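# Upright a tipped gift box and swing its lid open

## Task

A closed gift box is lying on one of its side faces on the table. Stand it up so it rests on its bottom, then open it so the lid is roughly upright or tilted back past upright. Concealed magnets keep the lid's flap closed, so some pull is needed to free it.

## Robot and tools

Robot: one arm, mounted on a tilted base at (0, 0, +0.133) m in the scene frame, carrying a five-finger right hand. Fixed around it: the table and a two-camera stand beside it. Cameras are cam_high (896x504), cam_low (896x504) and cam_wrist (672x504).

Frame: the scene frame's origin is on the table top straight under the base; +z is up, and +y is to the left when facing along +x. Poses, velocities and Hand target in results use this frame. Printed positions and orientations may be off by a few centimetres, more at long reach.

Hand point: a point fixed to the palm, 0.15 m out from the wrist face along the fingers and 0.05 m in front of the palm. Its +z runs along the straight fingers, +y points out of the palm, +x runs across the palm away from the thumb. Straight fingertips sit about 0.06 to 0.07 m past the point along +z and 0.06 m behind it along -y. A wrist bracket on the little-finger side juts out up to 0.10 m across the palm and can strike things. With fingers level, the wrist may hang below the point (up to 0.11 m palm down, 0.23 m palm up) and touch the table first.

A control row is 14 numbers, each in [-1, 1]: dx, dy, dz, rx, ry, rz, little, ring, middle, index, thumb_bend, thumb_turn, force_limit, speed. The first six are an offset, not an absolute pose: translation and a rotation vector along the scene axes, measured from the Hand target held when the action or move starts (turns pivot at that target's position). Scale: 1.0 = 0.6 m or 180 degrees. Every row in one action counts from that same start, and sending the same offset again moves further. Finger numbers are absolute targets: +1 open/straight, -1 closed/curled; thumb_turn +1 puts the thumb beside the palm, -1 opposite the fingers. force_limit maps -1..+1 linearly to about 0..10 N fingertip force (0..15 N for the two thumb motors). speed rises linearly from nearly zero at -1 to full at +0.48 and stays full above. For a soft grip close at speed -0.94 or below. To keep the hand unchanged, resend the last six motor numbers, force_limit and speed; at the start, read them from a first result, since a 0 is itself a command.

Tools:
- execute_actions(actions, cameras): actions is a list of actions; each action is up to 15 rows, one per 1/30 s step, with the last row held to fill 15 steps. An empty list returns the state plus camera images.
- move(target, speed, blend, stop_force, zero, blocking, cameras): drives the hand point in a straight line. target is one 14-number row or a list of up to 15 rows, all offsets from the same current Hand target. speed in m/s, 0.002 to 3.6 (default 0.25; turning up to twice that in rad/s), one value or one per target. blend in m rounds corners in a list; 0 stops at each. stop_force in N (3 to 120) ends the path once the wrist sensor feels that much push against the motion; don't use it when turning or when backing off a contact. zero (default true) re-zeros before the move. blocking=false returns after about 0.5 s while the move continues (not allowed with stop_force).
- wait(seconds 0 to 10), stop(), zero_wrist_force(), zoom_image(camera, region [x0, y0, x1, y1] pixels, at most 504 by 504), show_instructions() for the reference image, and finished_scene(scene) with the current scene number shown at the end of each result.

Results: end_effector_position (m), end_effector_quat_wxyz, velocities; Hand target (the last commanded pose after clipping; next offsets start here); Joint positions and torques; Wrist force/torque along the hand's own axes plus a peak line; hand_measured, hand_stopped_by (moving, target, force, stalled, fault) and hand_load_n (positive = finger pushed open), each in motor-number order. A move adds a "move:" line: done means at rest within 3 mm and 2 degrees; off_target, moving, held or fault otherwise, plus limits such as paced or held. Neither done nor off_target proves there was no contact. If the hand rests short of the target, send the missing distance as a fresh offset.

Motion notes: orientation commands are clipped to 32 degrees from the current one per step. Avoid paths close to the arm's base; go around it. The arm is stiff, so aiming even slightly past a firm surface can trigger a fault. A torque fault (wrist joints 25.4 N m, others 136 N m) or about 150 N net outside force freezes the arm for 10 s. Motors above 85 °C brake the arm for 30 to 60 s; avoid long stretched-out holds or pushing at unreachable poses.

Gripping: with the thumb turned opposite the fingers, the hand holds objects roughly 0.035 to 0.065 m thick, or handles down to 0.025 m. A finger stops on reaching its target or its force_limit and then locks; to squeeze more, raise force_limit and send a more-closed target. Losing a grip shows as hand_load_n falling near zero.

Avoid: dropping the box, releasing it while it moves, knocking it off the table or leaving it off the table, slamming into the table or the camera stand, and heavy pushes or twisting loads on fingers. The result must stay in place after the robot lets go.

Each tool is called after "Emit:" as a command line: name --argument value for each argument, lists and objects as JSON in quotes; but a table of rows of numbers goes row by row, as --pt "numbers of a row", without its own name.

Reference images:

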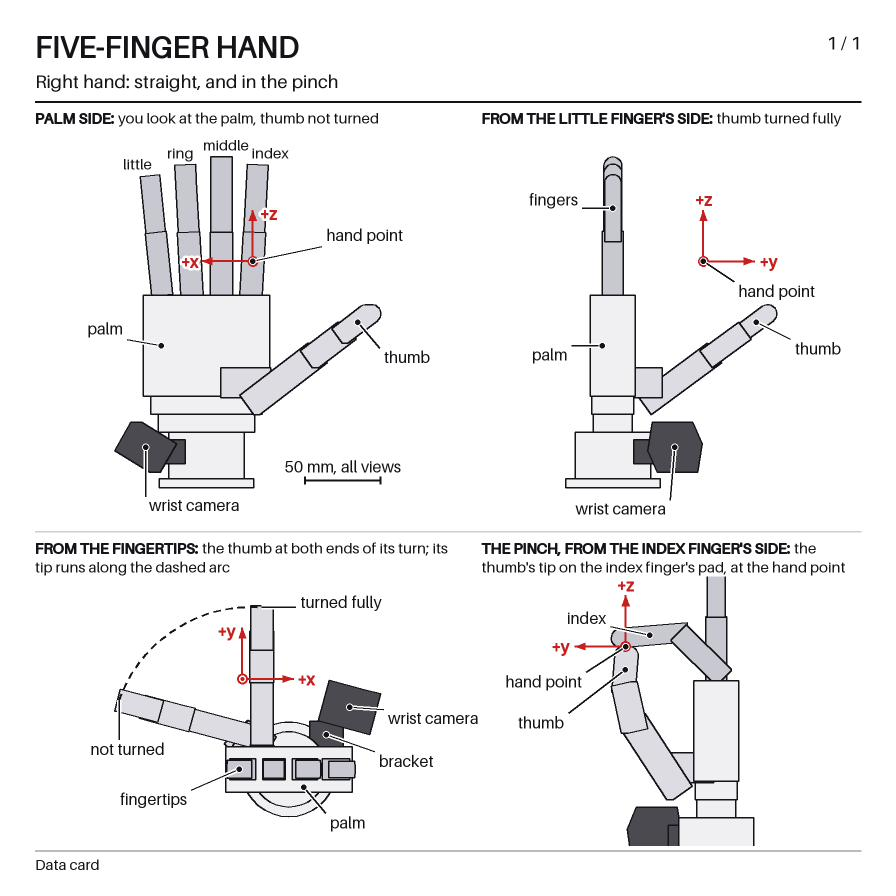

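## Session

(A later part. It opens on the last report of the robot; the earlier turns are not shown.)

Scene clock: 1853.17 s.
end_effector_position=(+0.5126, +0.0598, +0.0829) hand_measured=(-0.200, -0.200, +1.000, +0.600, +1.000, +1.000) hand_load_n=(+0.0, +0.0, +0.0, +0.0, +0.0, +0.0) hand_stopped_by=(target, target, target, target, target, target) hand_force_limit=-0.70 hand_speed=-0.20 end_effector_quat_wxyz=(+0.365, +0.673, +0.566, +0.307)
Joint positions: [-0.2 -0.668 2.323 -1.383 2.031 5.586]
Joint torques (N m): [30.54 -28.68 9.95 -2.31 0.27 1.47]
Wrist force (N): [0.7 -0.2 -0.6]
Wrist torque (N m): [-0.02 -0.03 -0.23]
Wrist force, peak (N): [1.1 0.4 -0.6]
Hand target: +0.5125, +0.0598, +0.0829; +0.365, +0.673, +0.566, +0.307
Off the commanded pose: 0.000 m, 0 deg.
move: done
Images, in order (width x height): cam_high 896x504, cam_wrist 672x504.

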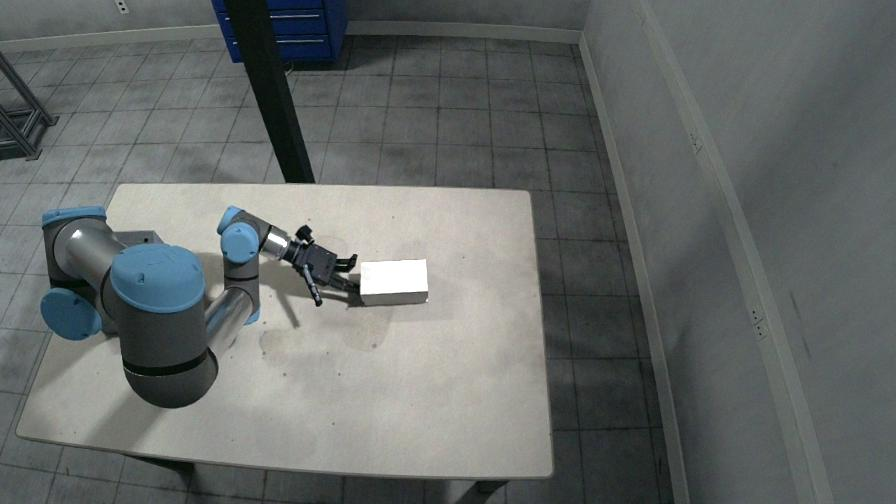

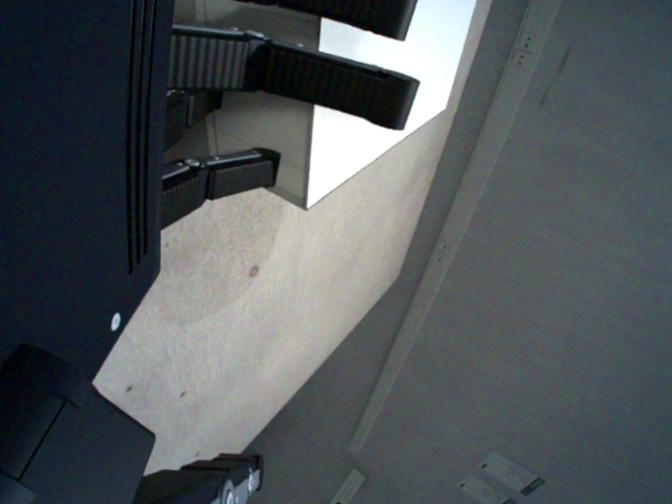

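Emit:
move --pt "0.005 0.0003 0 0 0 0 -0.2 -0.2 1 0.6 1 1 -0.7 -0.2" --speed 0.01

Emit:
move --pt "0 0 -0.03 0 0 0 -0.2 -0.2 1 0.6 1 1 -0.7 -0.2" --speed 0.005 --stop_force 3 --cameras '["cam_wrist", "cam_high"]'

Emit:
zoom_image --camera "cam_wrist" --region '[150, 0, 450, 280]'

Scene clock: 1858.03 s.
end_effector_position=(+0.5155, +0.0600, +0.0829) hand_measured=(-0.200, -0.200, +1.000, +0.600, +1.000, +1.000) hand_load_n=(+0.0, +0.0, +0.0, +0.0, +0.0, +0.0) hand_stopped_by=(target, target, target, target, target, target) hand_force_limit=-0.70 hand_speed=-0.20 end_effector_quat_wxyz=(+0.365, +0.673, +0.566, +0.307)
Joint positions: [-0.199 -0.669 2.316 -1.374 2.032 5.587]
Joint torques (N m): [34.24 -32.33 4.47 0.8 0.31 1.67]
Wrist force (N): [0.8 0.2 -0.1]
Wrist torque (N m): [0.01 -0.07 -0.21]
Wrist force, peak (N): [1.3 0.3 -0.3]
Hand target: +0.5155, +0.0600, +0.0829; +0.365, +0.673, +0.566, +0.307
Off the commanded pose: 0.000 m, 0 deg.
move: done

Scene clock: 1860.20 s.
end_effector_position=(+0.5155, +0.0600, +0.0760) hand_measured=(-0.200, -0.200, +1.000, +0.600, +1.000, +1.000) hand_load_n=(+0.0, +0.0, -2.0, +0.0, +0.0, +0.0) hand_stopped_by=(target, target, target, target, target, target) hand_force_limit=-0.70 hand_speed=-0.20 end_effector_quat_wxyz=(+0.365, +0.673, +0.566, +0.307)
Joint positions: [-0.217 -0.653 2.316 -1.393 2.015 5.581]
Joint torques (N m): [33.69 -32.32 8.69 2.34 0.88 1.05]
Wrist force (N): [1.0 2.8 -3.2]
Wrist torque (N m): [0.06 0.03 -0.06]
Wrist force, peak (N): [0.7 3.8 -4.3]
Hand target: +0.5155, +0.0600, +0.0760; +0.365, +0.673, +0.566, +0.307 (not the last commanded pose)
Off the commanded pose: 0.011 m, 0 deg.
move: contact
Images, in order (width x height): cam_high 896x504, cam_wrist 672x504.

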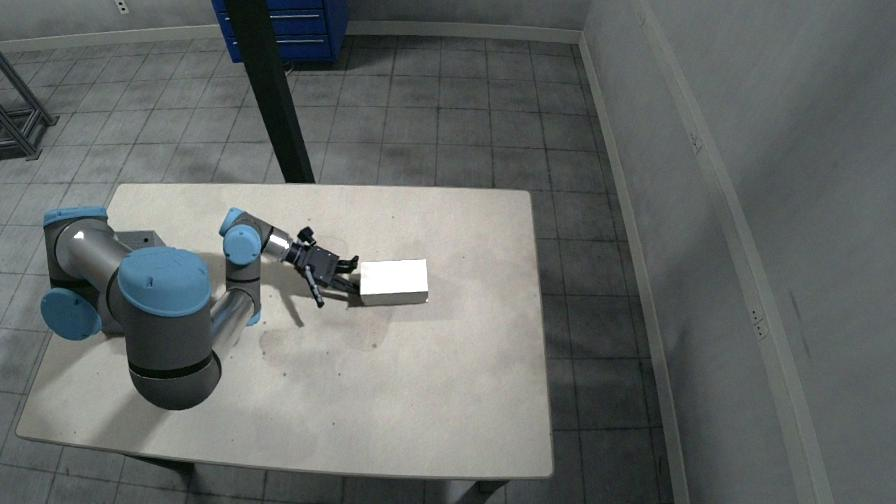

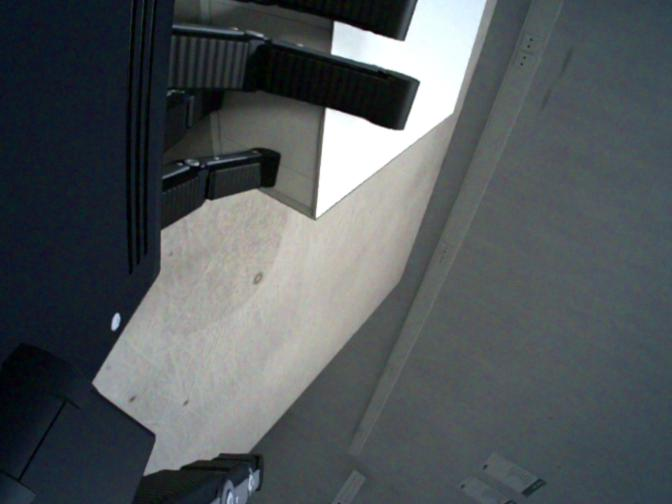

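Scaled by 1.680 from the camera's 672x504 image, which has a finer 960x720 frame.

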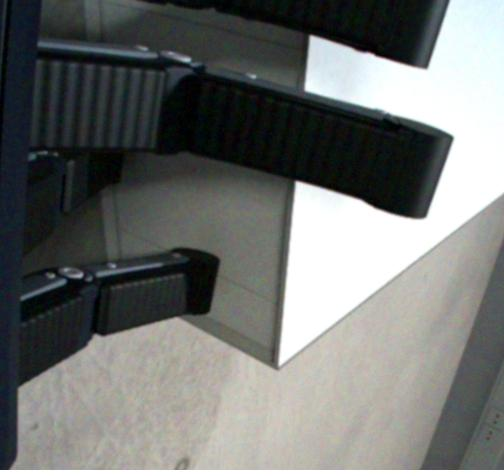

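Emit:
move --pt "0 0 0.0092 0 0 0 -0.2 -0.2 1 0.6 1 1 -0.7 -0.2" --pt "0.01 0.0005 0.0092 0 0 0 -0.2 -0.2 1 0.6 1 1 -0.7 -0.2" --speed 0.015

Emit:
move --pt "0 0 -0.02 0 0 0 -0.2 -0.2 1 0.6 1 1 -0.7 -0.2" --speed 0.004 --stop_force 3 --cameras '["cam_wrist", "cam_high"]'

Emit:
zoom_image --camera "cam_wrist" --region '[150, 0, 450, 280]'

Emit:
zoom_image --camera "cam_high" --region '[310, 220, 460, 360]'

Scene clock: 1869.17 s.
end_effector_position=(+0.5216, +0.0603, +0.0815) hand_measured=(-0.200, -0.200, +1.000, +0.600, +1.000, +1.000) hand_load_n=(+0.0, +0.0, +0.0, +0.5, +0.0, +0.0) hand_stopped_by=(target, target, target, target, target, target) hand_force_limit=-0.70 hand_speed=-0.20 end_effector_quat_wxyz=(+0.365, +0.673, +0.566, +0.307)
Joint positions: [-0.2 -0.667 2.3 -1.361 2.031 5.586]
Joint torques (N m): [32.23 -31.49 10.81 -1.89 0.18 1.67]
Wrist force (N): [0.8 0.5 -0.5]
Wrist torque (N m): [0.03 -0.08 -0.21]
Wrist force, peak (N): [1.5 2.7 -3.4]
Hand target: +0.5215, +0.0603, +0.0816; +0.365, +0.673, +0.566, +0.307
Off the commanded pose: 0.000 m, 0 deg.
move: done

Scene clock: 1871.33 s.
end_effector_position=(+0.5215, +0.0603, +0.0761) hand_measured=(-0.200, -0.200, +1.000, +0.600, +1.000, +1.000) hand_load_n=(+0.0, +0.0, -2.0, +0.0, +0.0, +0.0) hand_stopped_by=(target, target, target, target, target, target) hand_force_limit=-0.70 hand_speed=-0.20 end_effector_quat_wxyz=(+0.365, +0.673, +0.566, +0.307)
Joint positions: [-0.214 -0.655 2.3 -1.375 2.017 5.582]
Joint torques (N m): [33.83 -33.09 8.69 2.37 0.91 1.08]
Wrist force (N): [0.8 1.7 -3.1]
Wrist torque (N m): [0.09 0.03 -0.07]
Wrist force, peak (N): [0.7 3.1 -3.7]
Hand target: +0.5215, +0.0603, +0.0761; +0.365, +0.673, +0.566, +0.307 (not the last commanded pose)
Off the commanded pose: 0.007 m, 0 deg.
move: contact
Images, in order (width x height): cam_high 896x504, cam_wrist 672x504.

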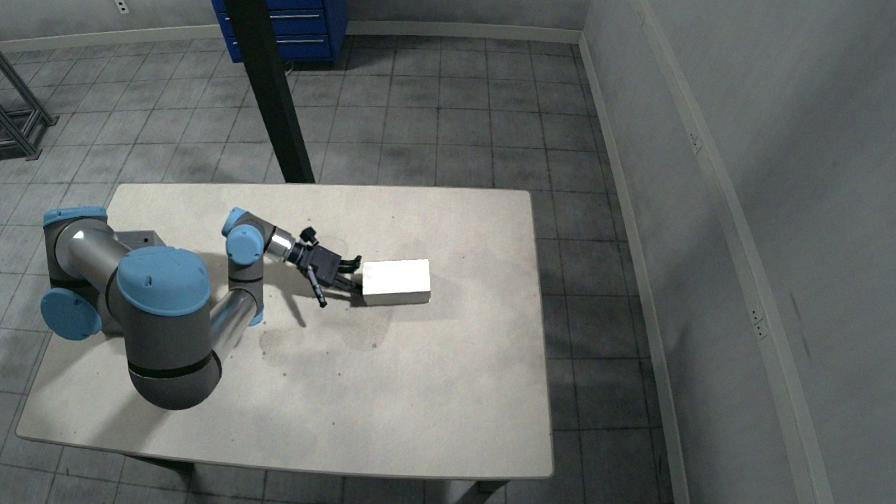

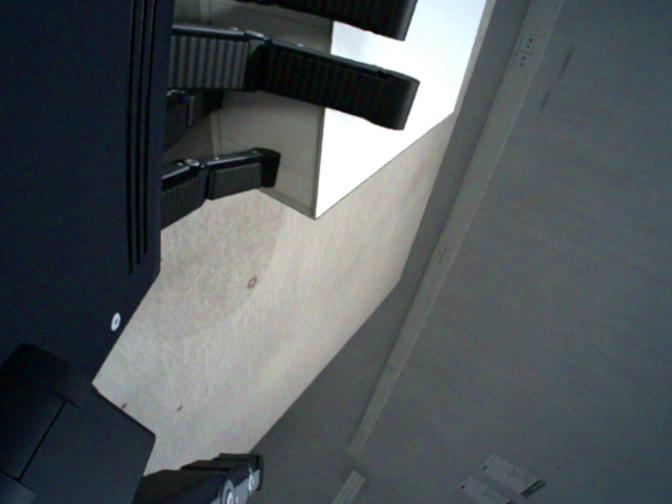

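Scaled by 1.680 from the camera's 672x504 image, which has a finer 960x720 frame.

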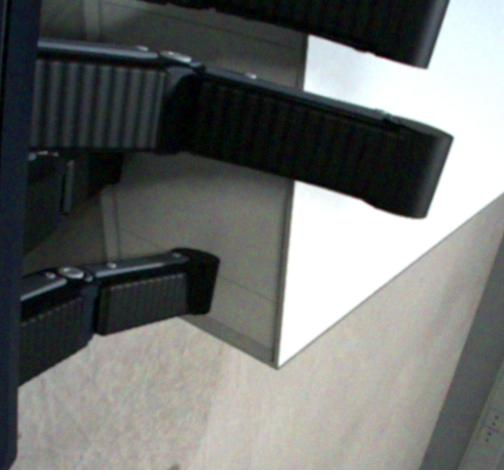

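Scaled by 3.360 from the camera's 896x504 image, which has a finer 1280x720 frame.

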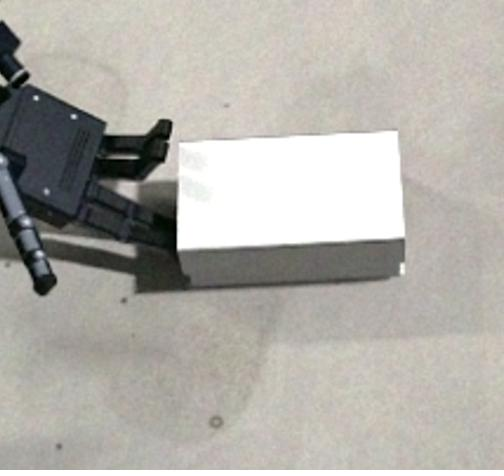

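Emit:
move --pt "-0.01 0 0.01 0 0 0 -0.2 -0.2 1 0.6 1 1 -0.7 -0.2" --pt "-0.01 0 0.0085 -0.0029 -0.0164 0 -0.2 -0.2 1 0.6 1 1 -0.7 -0.2" --pt "0.005 0.0008 0.0085 -0.0029 -0.0164 0 -0.2 -0.2 1 0.6 1 1 -0.7 -0.2" --speed 0.02

Emit:
move --pt "0 0 -0.02 0 0 0 -0.2 -0.2 1 0.6 1 1 -0.7 -0.2" --speed 0.004 --stop_force 3 --cameras '["cam_wrist", "cam_high"]'

Emit:
zoom_image --camera "cam_wrist" --region '[150, 0, 450, 280]'

Emit:
zoom_image --camera "cam_high" --region '[310, 220, 460, 360]'

Scene clock: 1895.33 s.
end_effector_position=(+0.5246, +0.0608, +0.0812) hand_measured=(-0.200, -0.200, +1.000, +0.600, +1.000, +1.000) hand_load_n=(+0.0, +0.0, +0.0, +0.0, +0.0, +0.0) hand_stopped_by=(target, target, target, target, target, target) hand_force_limit=-0.70 hand_speed=-0.20 end_effector_quat_wxyz=(+0.382, +0.663, +0.558, +0.322) end_effector_velocity=(-0.002, -0.001, -0.001) end_effector_angular_velocity=(+0.000, +0.003, -0.001)
Joint positions: [-0.232 -0.637 2.312 -1.45 1.967 5.559]
Joint velocities: [-0.001 0 0.005 -0.004 0.002 0]
Joint torques (N m): [30.57 -29.43 11.82 -2.46 -0.24 1.54]
Wrist force (N): [0.7 0.6 -0.3]
Wrist torque (N m): [0.08 -0.01 -0.21]
Wrist force, peak (N): [1.0 2.8 -3.5]
Hand target: +0.5245, +0.0608, +0.0812; +0.383, +0.663, +0.558, +0.322
Off the commanded pose: 0.000 m, 0 deg.
move: done

Scene clock: 1897.73 s.
end_effector_position=(+0.5245, +0.0608, +0.0748) hand_measured=(-0.200, -0.200, +1.000, +0.600, +1.000, +1.000) hand_load_n=(+0.0, +0.0, -2.0, +0.0, +0.0, +0.0) hand_stopped_by=(target, target, target, target, target, target) hand_force_limit=-0.70 hand_speed=-0.20 end_effector_quat_wxyz=(+0.383, +0.663, +0.558, +0.322)
Joint positions: [-0.248 -0.622 2.312 -1.466 1.95 5.555]
Joint torques (N m): [34.44 -32.15 2.39 2.36 0.94 0.91]
Wrist force (N): [1.1 2.8 -3.0]
Wrist torque (N m): [0.01 0.04 -0.06]
Wrist force, peak (N): [1.0 3.6 -4.0]
Hand target: +0.5245, +0.0608, +0.0748; +0.383, +0.663, +0.558, +0.322 (not the last commanded pose)
Off the commanded pose: 0.006 m, 0 deg.
move: contact
Images, in order (width x height): cam_high 896x504, cam_wrist 672x504.

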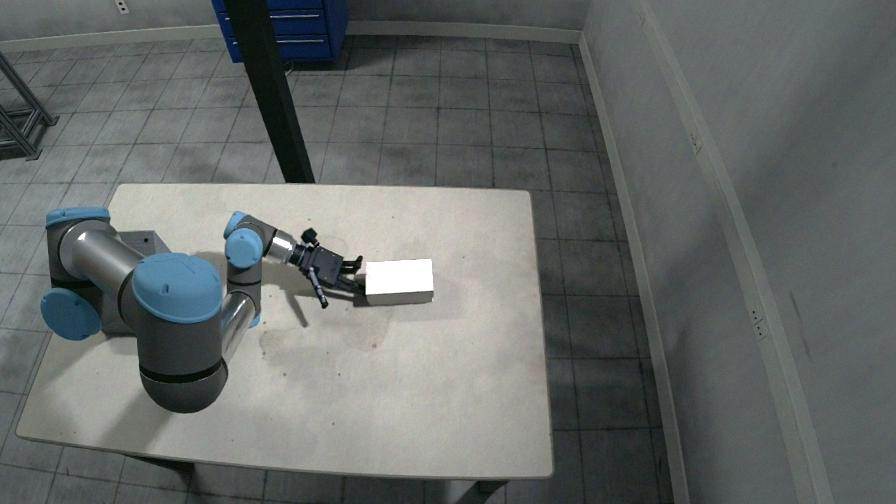

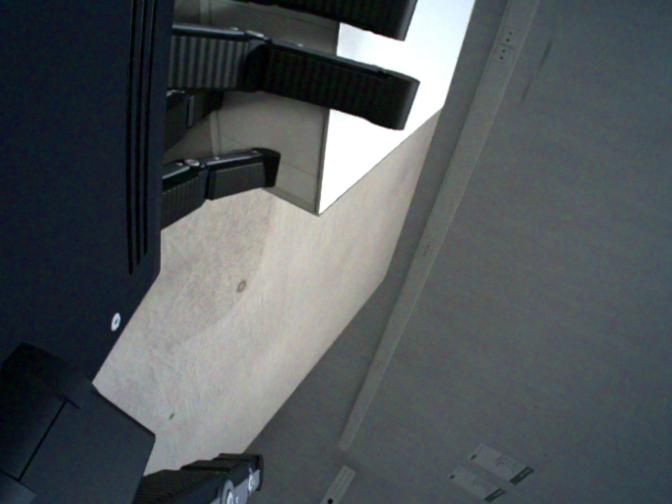

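Scaled by 1.680 from the camera's 672x504 image, which has a finer 960x720 frame.

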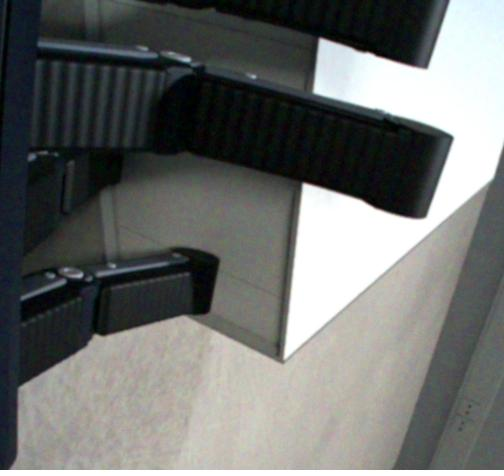

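Scaled by 3.360 from the camera's 896x504 image, which has a finer 1280x720 frame.

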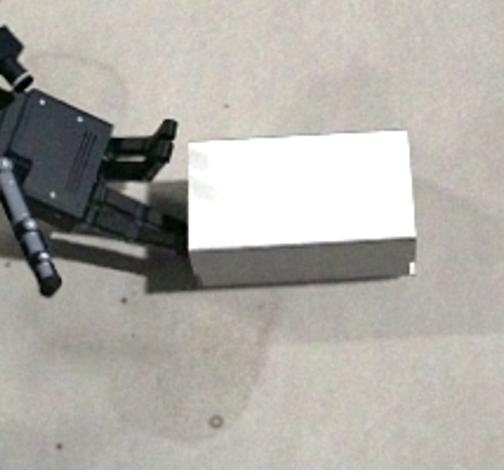

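Emit:
move --pt "-0.0133 0 0.0133 0 0 0 -0.2 -0.2 1 0.6 1 1 -0.7 -0.2" --pt "-0.002 0.008 0.0142 0.006 0.0203 -0.064 -0.2 -0.2 1 0.6 1 1 -0.7 -0.2" --pt "0.0135 0.0088 0.0125 0.006 0.0203 -0.064 -0.2 -0.2 1 0.6 1 1 -0.7 -0.2" --speed 0.03

Emit:
move --pt "0 0 -0.02 0 0 0 -0.2 -0.2 1 0.6 1 1 -0.7 -0.2" --speed 0.004 --stop_force 3 --cameras '["cam_wrist", "cam_high"]'

Emit:
zoom_image --camera "cam_wrist" --region '[150, 0, 450, 280]'

Emit:
zoom_image --camera "cam_high" --region '[310, 220, 460, 360]'

Scene clock: 1920.20 s.
end_effector_position=(+0.5326, +0.0661, +0.0822) hand_measured=(-0.200, -0.200, +1.000, +0.600, +1.000, +1.000) hand_load_n=(+0.0, +0.0, +0.0, +0.0, +0.0, +0.0) hand_stopped_by=(target, target, target, target, target, target) hand_force_limit=-0.70 hand_speed=-0.20 end_effector_quat_wxyz=(+0.389, +0.729, +0.497, +0.266)
Joint positions: [-0.078 -0.58 2.166 -1.404 2.292 5.67]
Joint torques (N m): [30 -22.55 7.1 -2.84 -0.96 -0.7]
Wrist force (N): [0.7 0.4 -0.5]
Wrist torque (N m): [0.03 -0.04 -0.11]
Wrist force, peak (N): [1.2 3.1 -3.7]
Hand target: +0.5326, +0.0660, +0.0823; +0.389, +0.729, +0.497, +0.266
Off the commanded pose: 0.000 m, 0 deg.
move: done

Scene clock: 1922.67 s.
end_effector_position=(+0.5326, +0.0660, +0.0762) hand_measured=(-0.200, -0.200, +1.000, +0.600, +1.000, +1.000) hand_load_n=(+0.0, +0.0, -2.0, +0.5, +0.0, +0.0) hand_stopped_by=(target, target, target, target, target, target) hand_force_limit=-0.70 hand_speed=-0.20 end_effector_quat_wxyz=(+0.389, +0.729, +0.497, +0.266)
Joint positions: [-0.091 -0.568 2.166 -1.419 2.279 5.667]
Joint torques (N m): [35.27 -34.85 4.5 2.29 1.06 0.78]
Wrist force (N): [1.3 2.7 -3.5]
Wrist torque (N m): [0.03 0.00 -0.03]
Wrist force, peak (N): [1.1 3.6 -3.8]
Hand target: +0.5326, +0.0660, +0.0762; +0.389, +0.729, +0.497, +0.266 (not the last commanded pose)
Off the commanded pose: 0.006 m, 0 deg.
move: contact
Images, in order (width x height): cam_high 896x504, cam_wrist 672x504.

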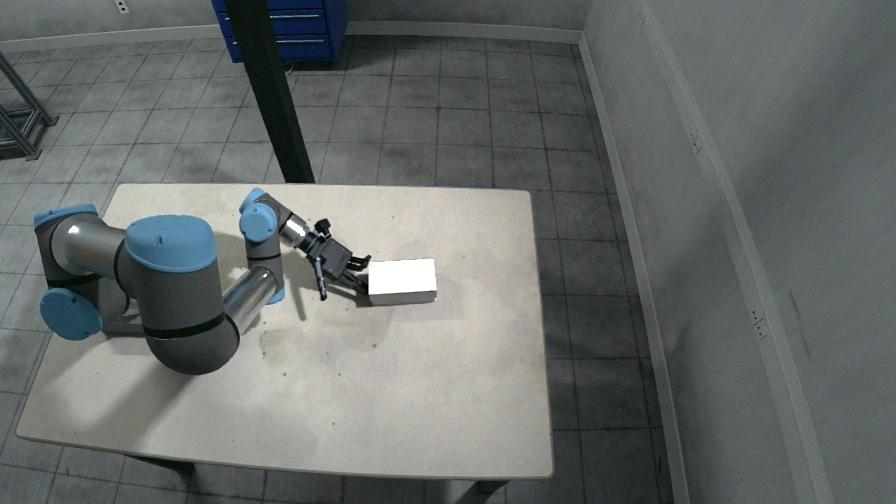

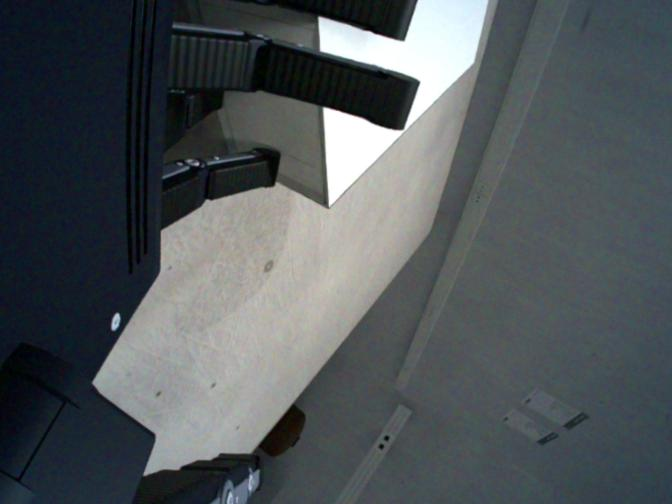

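Scaled by 1.680 from the camera's 672x504 image, which has a finer 960x720 frame.

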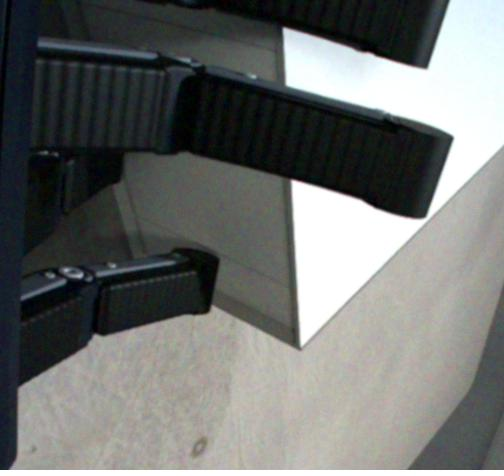

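Scaled by 3.360 from the camera's 896x504 image, which has a finer 1280x720 frame.

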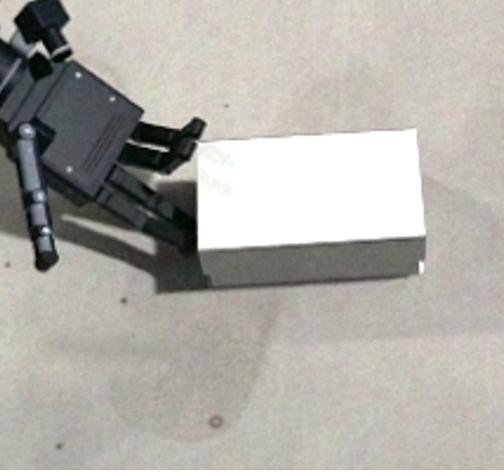

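Emit:
move --pt "-0.01 -0.0005 0.01 0 0 0 -0.2 -0.2 1 0.6 1 1 -0.7 -0.2" --pt "-0.01 -0.0005 0.002 0 0 0 -0.2 -0.2 0.9 0.55 1 1 -0.7 -0.2" --pt "0.006 0.0003 0.002 0 0 0 -0.2 -0.2 0.9 0.55 1 1 -0.7 -0.2" --speed 0.03

Emit:
move --pt "0 0 -0.02 0 0 0 -0.2 -0.2 0.9 0.55 1 1 -0.7 -0.2" --speed 0.004 --stop_force 3 --cameras '["cam_wrist", "cam_high"]'

Emit:
zoom_image --camera "cam_wrist" --region '[150, 0, 450, 280]'

Emit:
zoom_image --camera "cam_high" --region '[310, 220, 460, 360]'

Scene clock: 1937.30 s.
end_effector_position=(+0.5363, +0.0663, +0.0774) hand_measured=(-0.200, -0.200, +0.900, +0.550, +1.000, +1.000) hand_load_n=(+0.0, +0.0, +0.0, +0.0, +0.0, +0.0) hand_stopped_by=(target, target, target, target, target, target) hand_force_limit=-0.70 hand_speed=-0.20 end_effector_quat_wxyz=(+0.389, +0.729, +0.497, +0.266)
Joint positions: [-0.089 -0.571 2.157 -1.407 2.281 5.668]
Joint torques (N m): [23.79 -33.93 5.01 -2.38 -2.18 -1.28]
Wrist force (N): [0.8 0.4 -0.7]
Wrist torque (N m): [0.04 -0.06 -0.10]
Wrist force, peak (N): [1.4 3.0 -3.8]
Hand target: +0.5362, +0.0662, +0.0774; +0.389, +0.729, +0.497, +0.266
Off the commanded pose: 0.000 m, 0 deg.
move: done

Scene clock: 1940.30 s.
end_effector_position=(+0.5362, +0.0662, +0.0692) hand_measured=(-0.200, -0.200, +0.900, +0.550, +1.000, +1.000) hand_load_n=(+0.0, +0.0, -2.0, +0.0, +0.0, +0.0) hand_stopped_by=(target, target, target, target, target, target) hand_force_limit=-0.70 hand_speed=-0.20 end_effector_quat_wxyz=(+0.389, +0.729, +0.497, +0.266)
Joint positions: [-0.107 -0.555 2.158 -1.426 2.263 5.663]
Joint torques (N m): [35.59 -34.75 6.94 2.22 0.93 0.8]
Wrist force (N): [1.2 2.5 -3.3]
Wrist torque (N m): [0.03 0.00 -0.04]
Wrist force, peak (N): [0.7 2.9 -4.1]
Hand target: +0.5362, +0.0662, +0.0692; +0.389, +0.729, +0.497, +0.266 (not the last commanded pose)
Off the commanded pose: 0.004 m, 0 deg.
move: contact
Images, in order (width x height): cam_high 896x504, cam_wrist 672x504.

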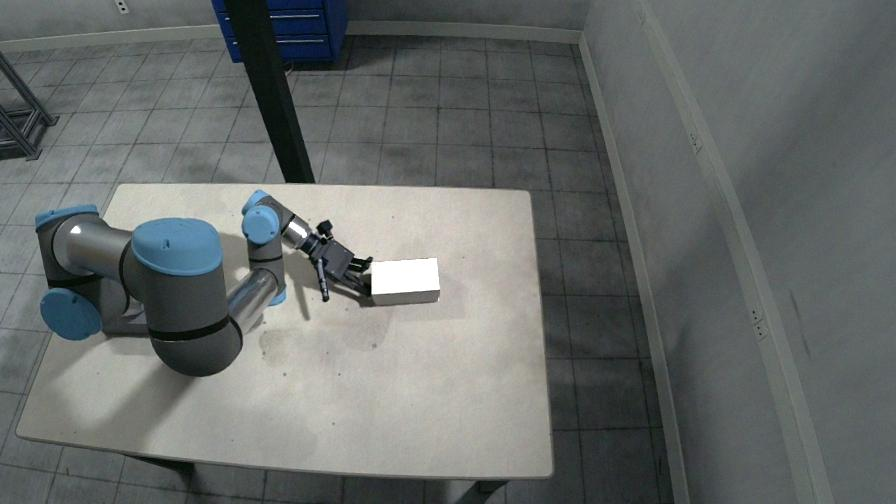

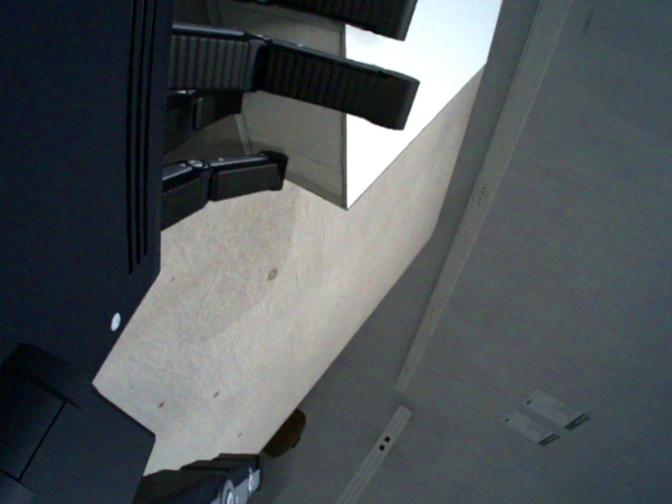

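Scaled by 1.680 from the camera's 672x504 image, which has a finer 960x720 frame.

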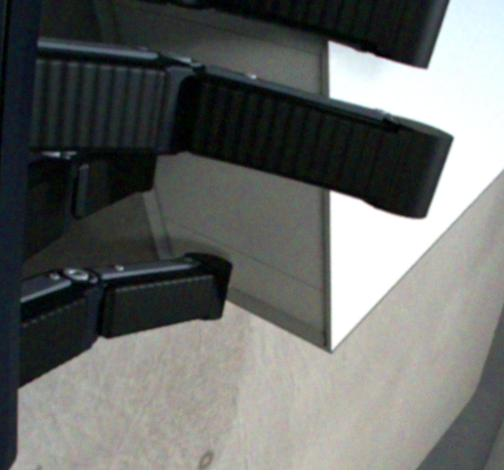

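Scaled by 3.360 from the camera's 896x504 image, which has a finer 1280x720 frame.

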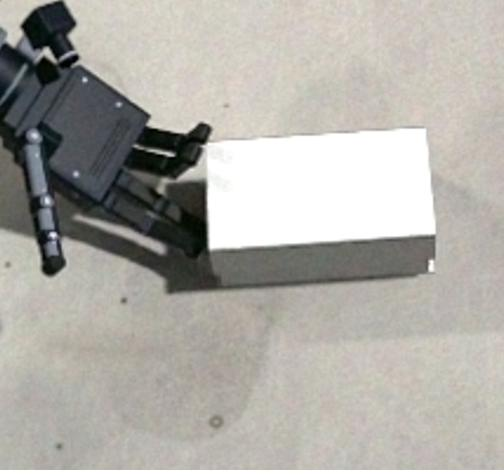

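Emit:
move --pt "-0.0133 -0.0007 0.0133 0 0 0 -0.2 -0.2 0.9 0.6 1 1 -0.7 -0.2" --pt "-0.0133 0.018 0.0133 0 0 0 -0.2 -0.2 0.9 0.6 1 1 -0.7 -0.2" --pt "0.004 0.0188 0.0125 0 0 0 -0.2 -0.2 0.9 0.6 1 1 -0.7 -0.2" --speed 0.03 --cameras '["cam_wrist", "cam_high"]'

Emit:
zoom_image --camera "cam_wrist" --region '[150, 0, 450, 280]'

Emit:
zoom_image --camera "cam_high" --region '[310, 220, 460, 360]'

Scene clock: 1948.43 s.
end_effector_position=(+0.5387, +0.0775, +0.0767) hand_measured=(-0.200, -0.200, +0.900, +0.600, +1.000, +1.000) hand_load_n=(+0.0, +0.0, +0.0, +0.0, +0.0, +0.0) hand_stopped_by=(target, target, target, target, target, target) hand_force_limit=-0.70 hand_speed=-0.20 end_effector_quat_wxyz=(+0.389, +0.729, +0.497, +0.266)
Joint positions: [-0.068 -0.547 2.131 -1.401 2.302 5.673]
Joint torques (N m): [28.73 -24.16 5.94 -2.99 -1.38 -0.7]
Wrist force (N): [0.7 0.4 -0.6]
Wrist torque (N m): [0.05 -0.04 -0.14]
Wrist force, peak (N): [0.9 3.1 -3.5]
Hand target: +0.5386, +0.0775, +0.0767; +0.389, +0.729, +0.497, +0.266
Off the commanded pose: 0.000 m, 0 deg.
move: done
Images, in order (width x height): cam_high 896x504, cam_wrist 672x504.

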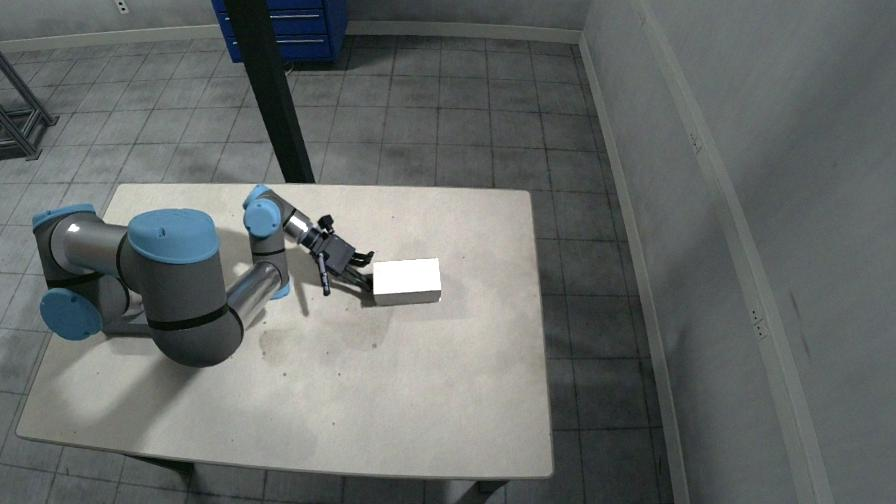

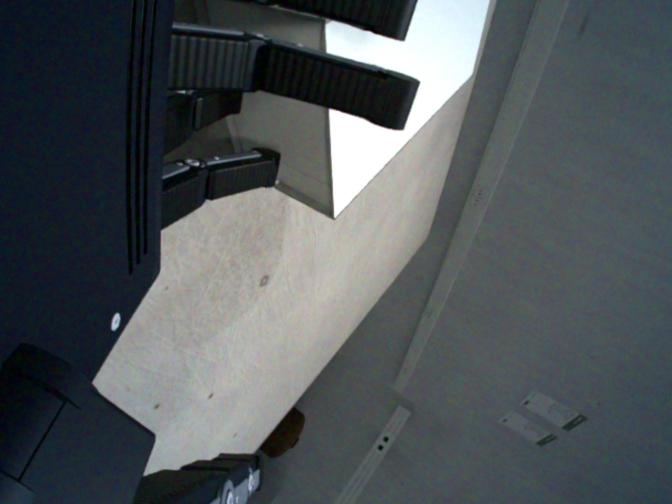

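Scaled by 1.680 from the camera's 672x504 image, which has a finer 960x720 frame.

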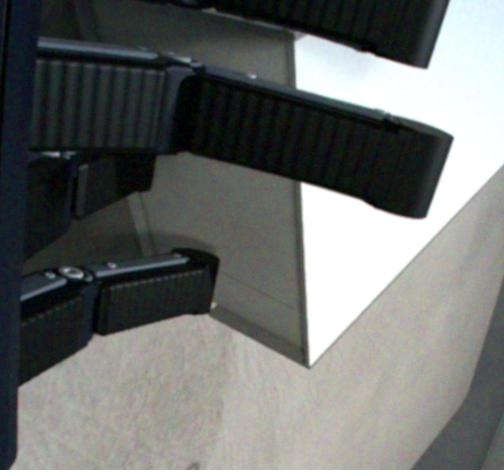

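Scaled by 3.360 from the camera's 896x504 image, which has a finer 1280x720 frame.

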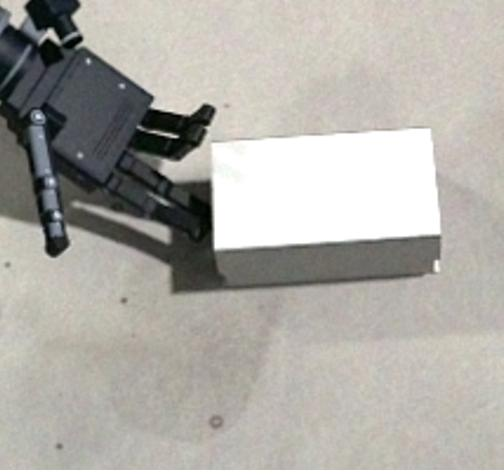

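Emit:
move --pt "0.004 0.0003 0 0 0 0 -0.2 -0.2 0.9 0.55 1 1 -0.7 -0.2" --pt "0.004 0.0003 -0.02 0 0 0 -0.2 -0.2 0.9 0.55 1 1 -0.7 -0.2" --speed 0.004 --stop_force 3 --cameras '["cam_wrist", "cam_high"]'

Emit:
zoom_image --camera "cam_wrist" --region '[150, 0, 450, 280]'

Scene clock: 1956.33 s.
end_effector_position=(+0.5410, +0.0777, +0.0692) hand_measured=(-0.200, -0.200, +0.900, +0.550, +1.000, +1.000) hand_load_n=(+0.0, +0.0, -2.0, +0.0, +0.0, +0.0) hand_stopped_by=(target, target, target, target, target, target) hand_force_limit=-0.70 hand_speed=-0.20 end_effector_quat_wxyz=(+0.389, +0.729, +0.497, +0.266)
Joint positions: [-0.084 -0.533 2.125 -1.412 2.286 5.669]
Joint torques (N m): [35.21 -35.04 7.01 2.27 0.87 0.77]
Wrist force (N): [0.9 2.8 -3.2]
Wrist torque (N m): [0.03 0.02 -0.06]
Wrist force, peak (N): [1.0 3.4 -4.0]
Hand target: +0.5410, +0.0777, +0.0692; +0.389, +0.729, +0.497, +0.266 (not the last commanded pose)
Off the commanded pose: 0.005 m, 0 deg.
move: contact; path passed 1 of 2 targets
Images, in order (width x height): cam_high 896x504, cam_wrist 672x504.

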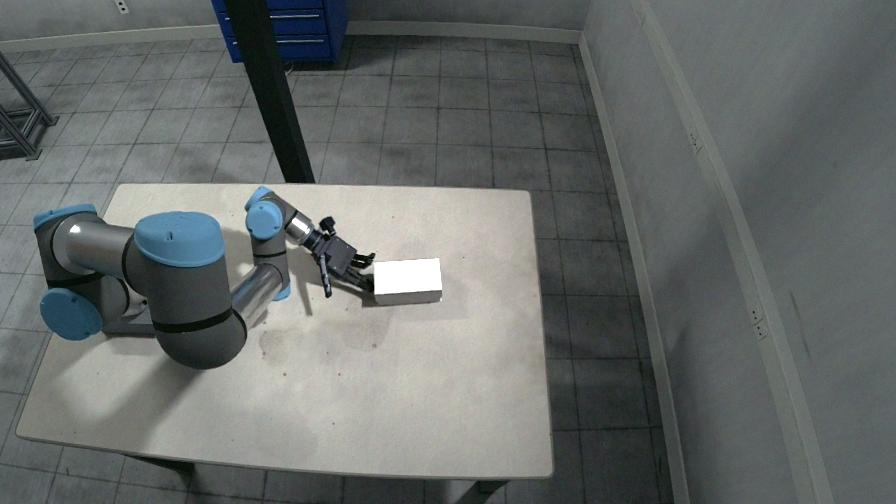

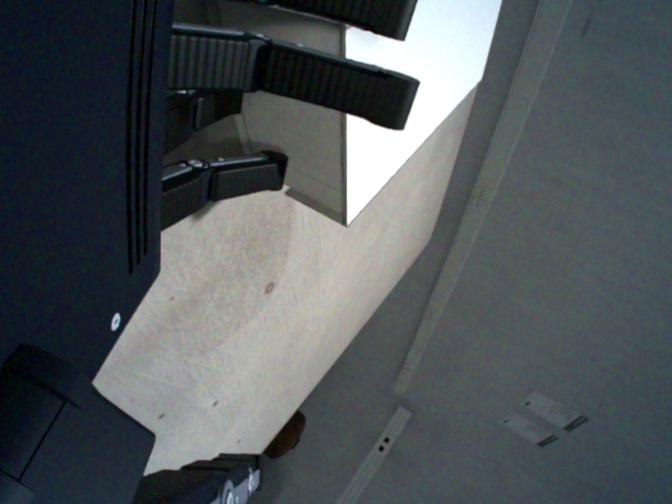

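Scaled by 1.680 from the camera's 672x504 image, which has a finer 960x720 frame.

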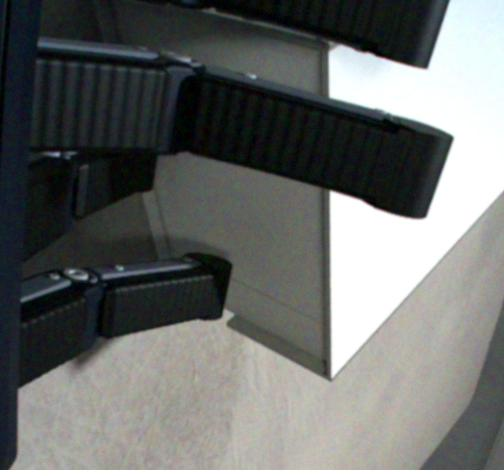

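Emit:
move --pt "0 0 0.005 0 0 0 -1 -1 0.9 0.55 1 1 -0.7 0" --speed 0.02 --cameras '["cam_wrist", "cam_high"]'

Emit:
zoom_image --camera "cam_wrist" --region '[150, 0, 420, 250]'

Emit:
zoom_image --camera "cam_high" --region '[340, 240, 410, 320]'

Scene clock: 1968.90 s.
end_effector_position=(+0.5410, +0.0777, +0.0723) hand_measured=(-1.000, -1.000, +0.900, +0.550, +1.000, +1.000) hand_load_n=(+0.0, +0.0, +0.0, +0.0, +0.0, +0.0) hand_stopped_by=(target, target, target, target, target, target) hand_force_limit=-0.70 hand_speed=0.00 end_effector_quat_wxyz=(+0.389, +0.729, +0.497, +0.266)
Joint positions: [-0.077 -0.538 2.125 -1.406 2.292 5.67]
Joint torques (N m): [28.93 -28.81 0.41 0.88 -0.38 1.48]
Wrist force (N): [0.6 0.2 -0.3]
Wrist torque (N m): [0.03 -0.03 -0.21]
Wrist force, peak (N): [0.7 3.3 -3.6]
Hand target: +0.5410, +0.0777, +0.0722; +0.389, +0.729, +0.497, +0.266
Off the commanded pose: 0.000 m, 0 deg.
move: done
Images, in order (width x height): cam_high 896x504, cam_wrist 672x504.

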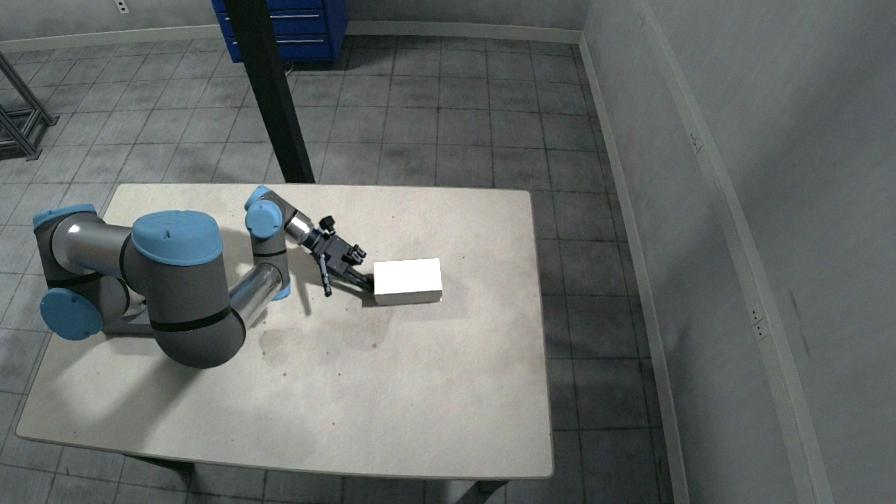

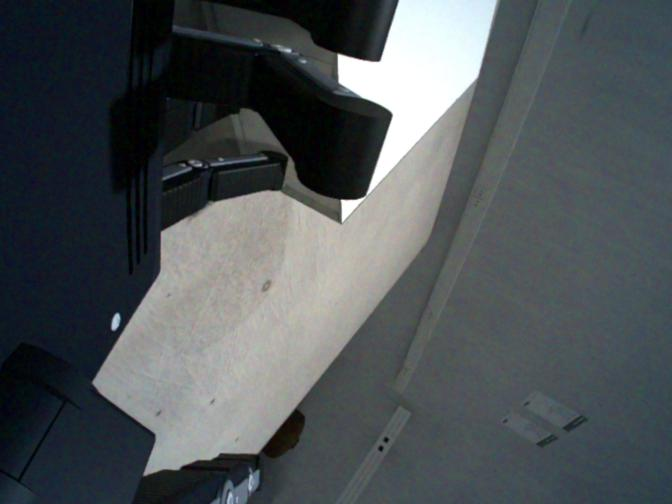

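Scaled by 1.867 from the camera's 672x504 image, which has a finer 960x720 frame.

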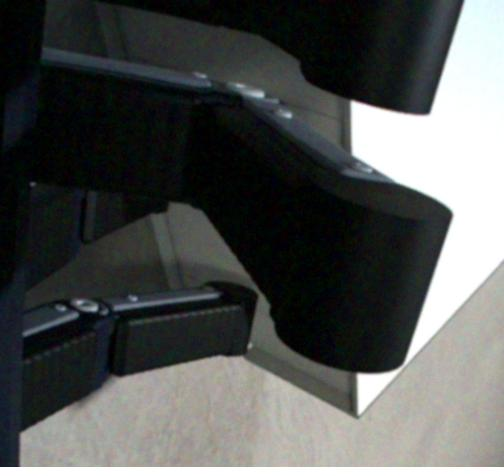

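Scaled by 6.300 from the camera's 896x504 image, which has a finer 1280x720 frame.

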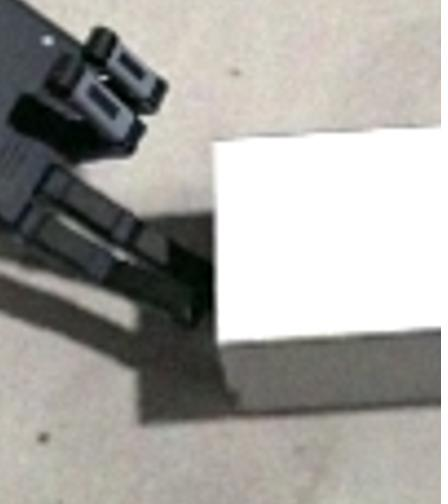

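Emit:
wait --seconds 0 --cameras '["cam_low"]'

Emit:
zoom_image --camera "cam_low" --region '[600, 270, 860, 420]'

Scene clock: 1974.37 s.
end_effector_position=(+0.5410, +0.0777, +0.0722) hand_measured=(-1.000, -1.000, +0.900, +0.550, +1.000, +1.000) hand_load_n=(+0.0, +0.0, +0.0, +0.0, +0.0, +0.0) hand_stopped_by=(target, target, target, target, target, target) hand_force_limit=-0.70 hand_speed=0.00 end_effector_quat_wxyz=(+0.389, +0.729, +0.497, +0.266)
Joint positions: [-0.077 -0.538 2.125 -1.406 2.292 5.67]
Joint torques (N m): [22.68 -18.7 -5.73 -2.78 -2.55 -0.37]
Wrist force (N): [0.9 0.1 -0.6]
Wrist torque (N m): [0.03 -0.06 -0.19]
Wrist force, peak (N): [1.2 0.7 -0.8]
Hand target: +0.5410, +0.0777, +0.0722; +0.389, +0.729, +0.497, +0.266
Off the commanded pose: 0.000 m, 0 deg.
Images, in order (width x height): cam_low 896x504.

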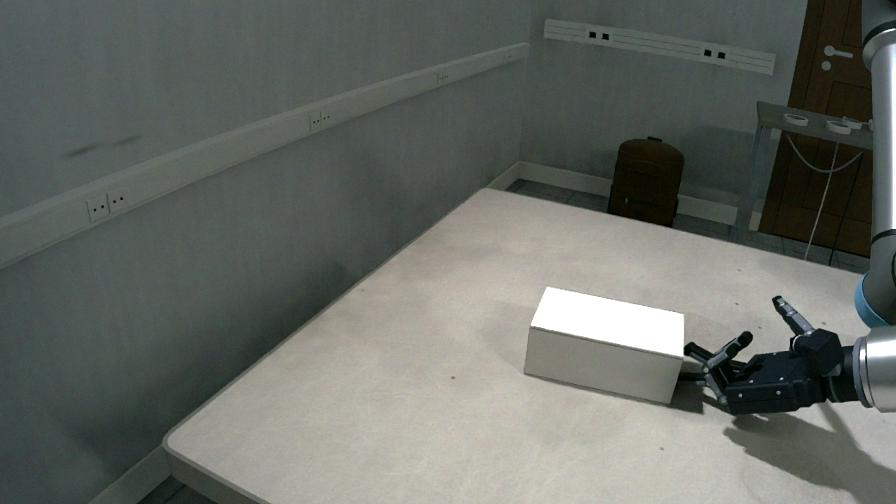

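Scaled by 1.938 from the camera's 896x504 image, which has a finer 1280x720 frame.

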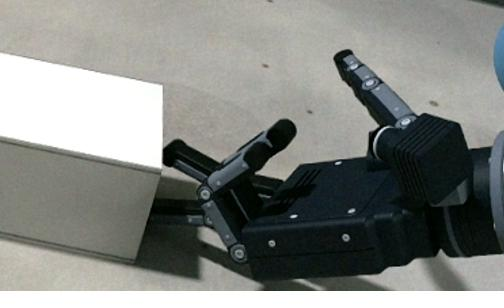

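Emit:
zoom_image --camera "cam_low" --region '[660, 320, 760, 420]'

Scaled by 5.040 from the camera's 896x504 image, which has a finer 1280x720 frame.

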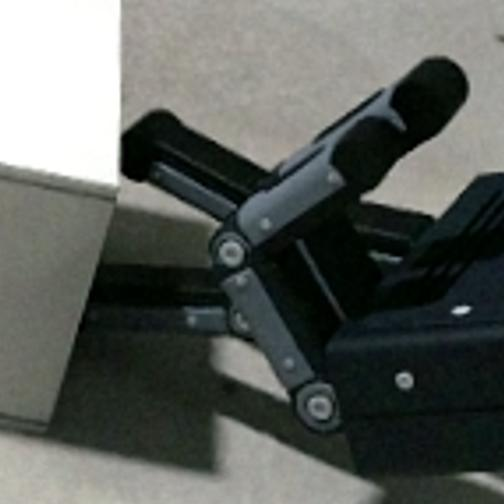

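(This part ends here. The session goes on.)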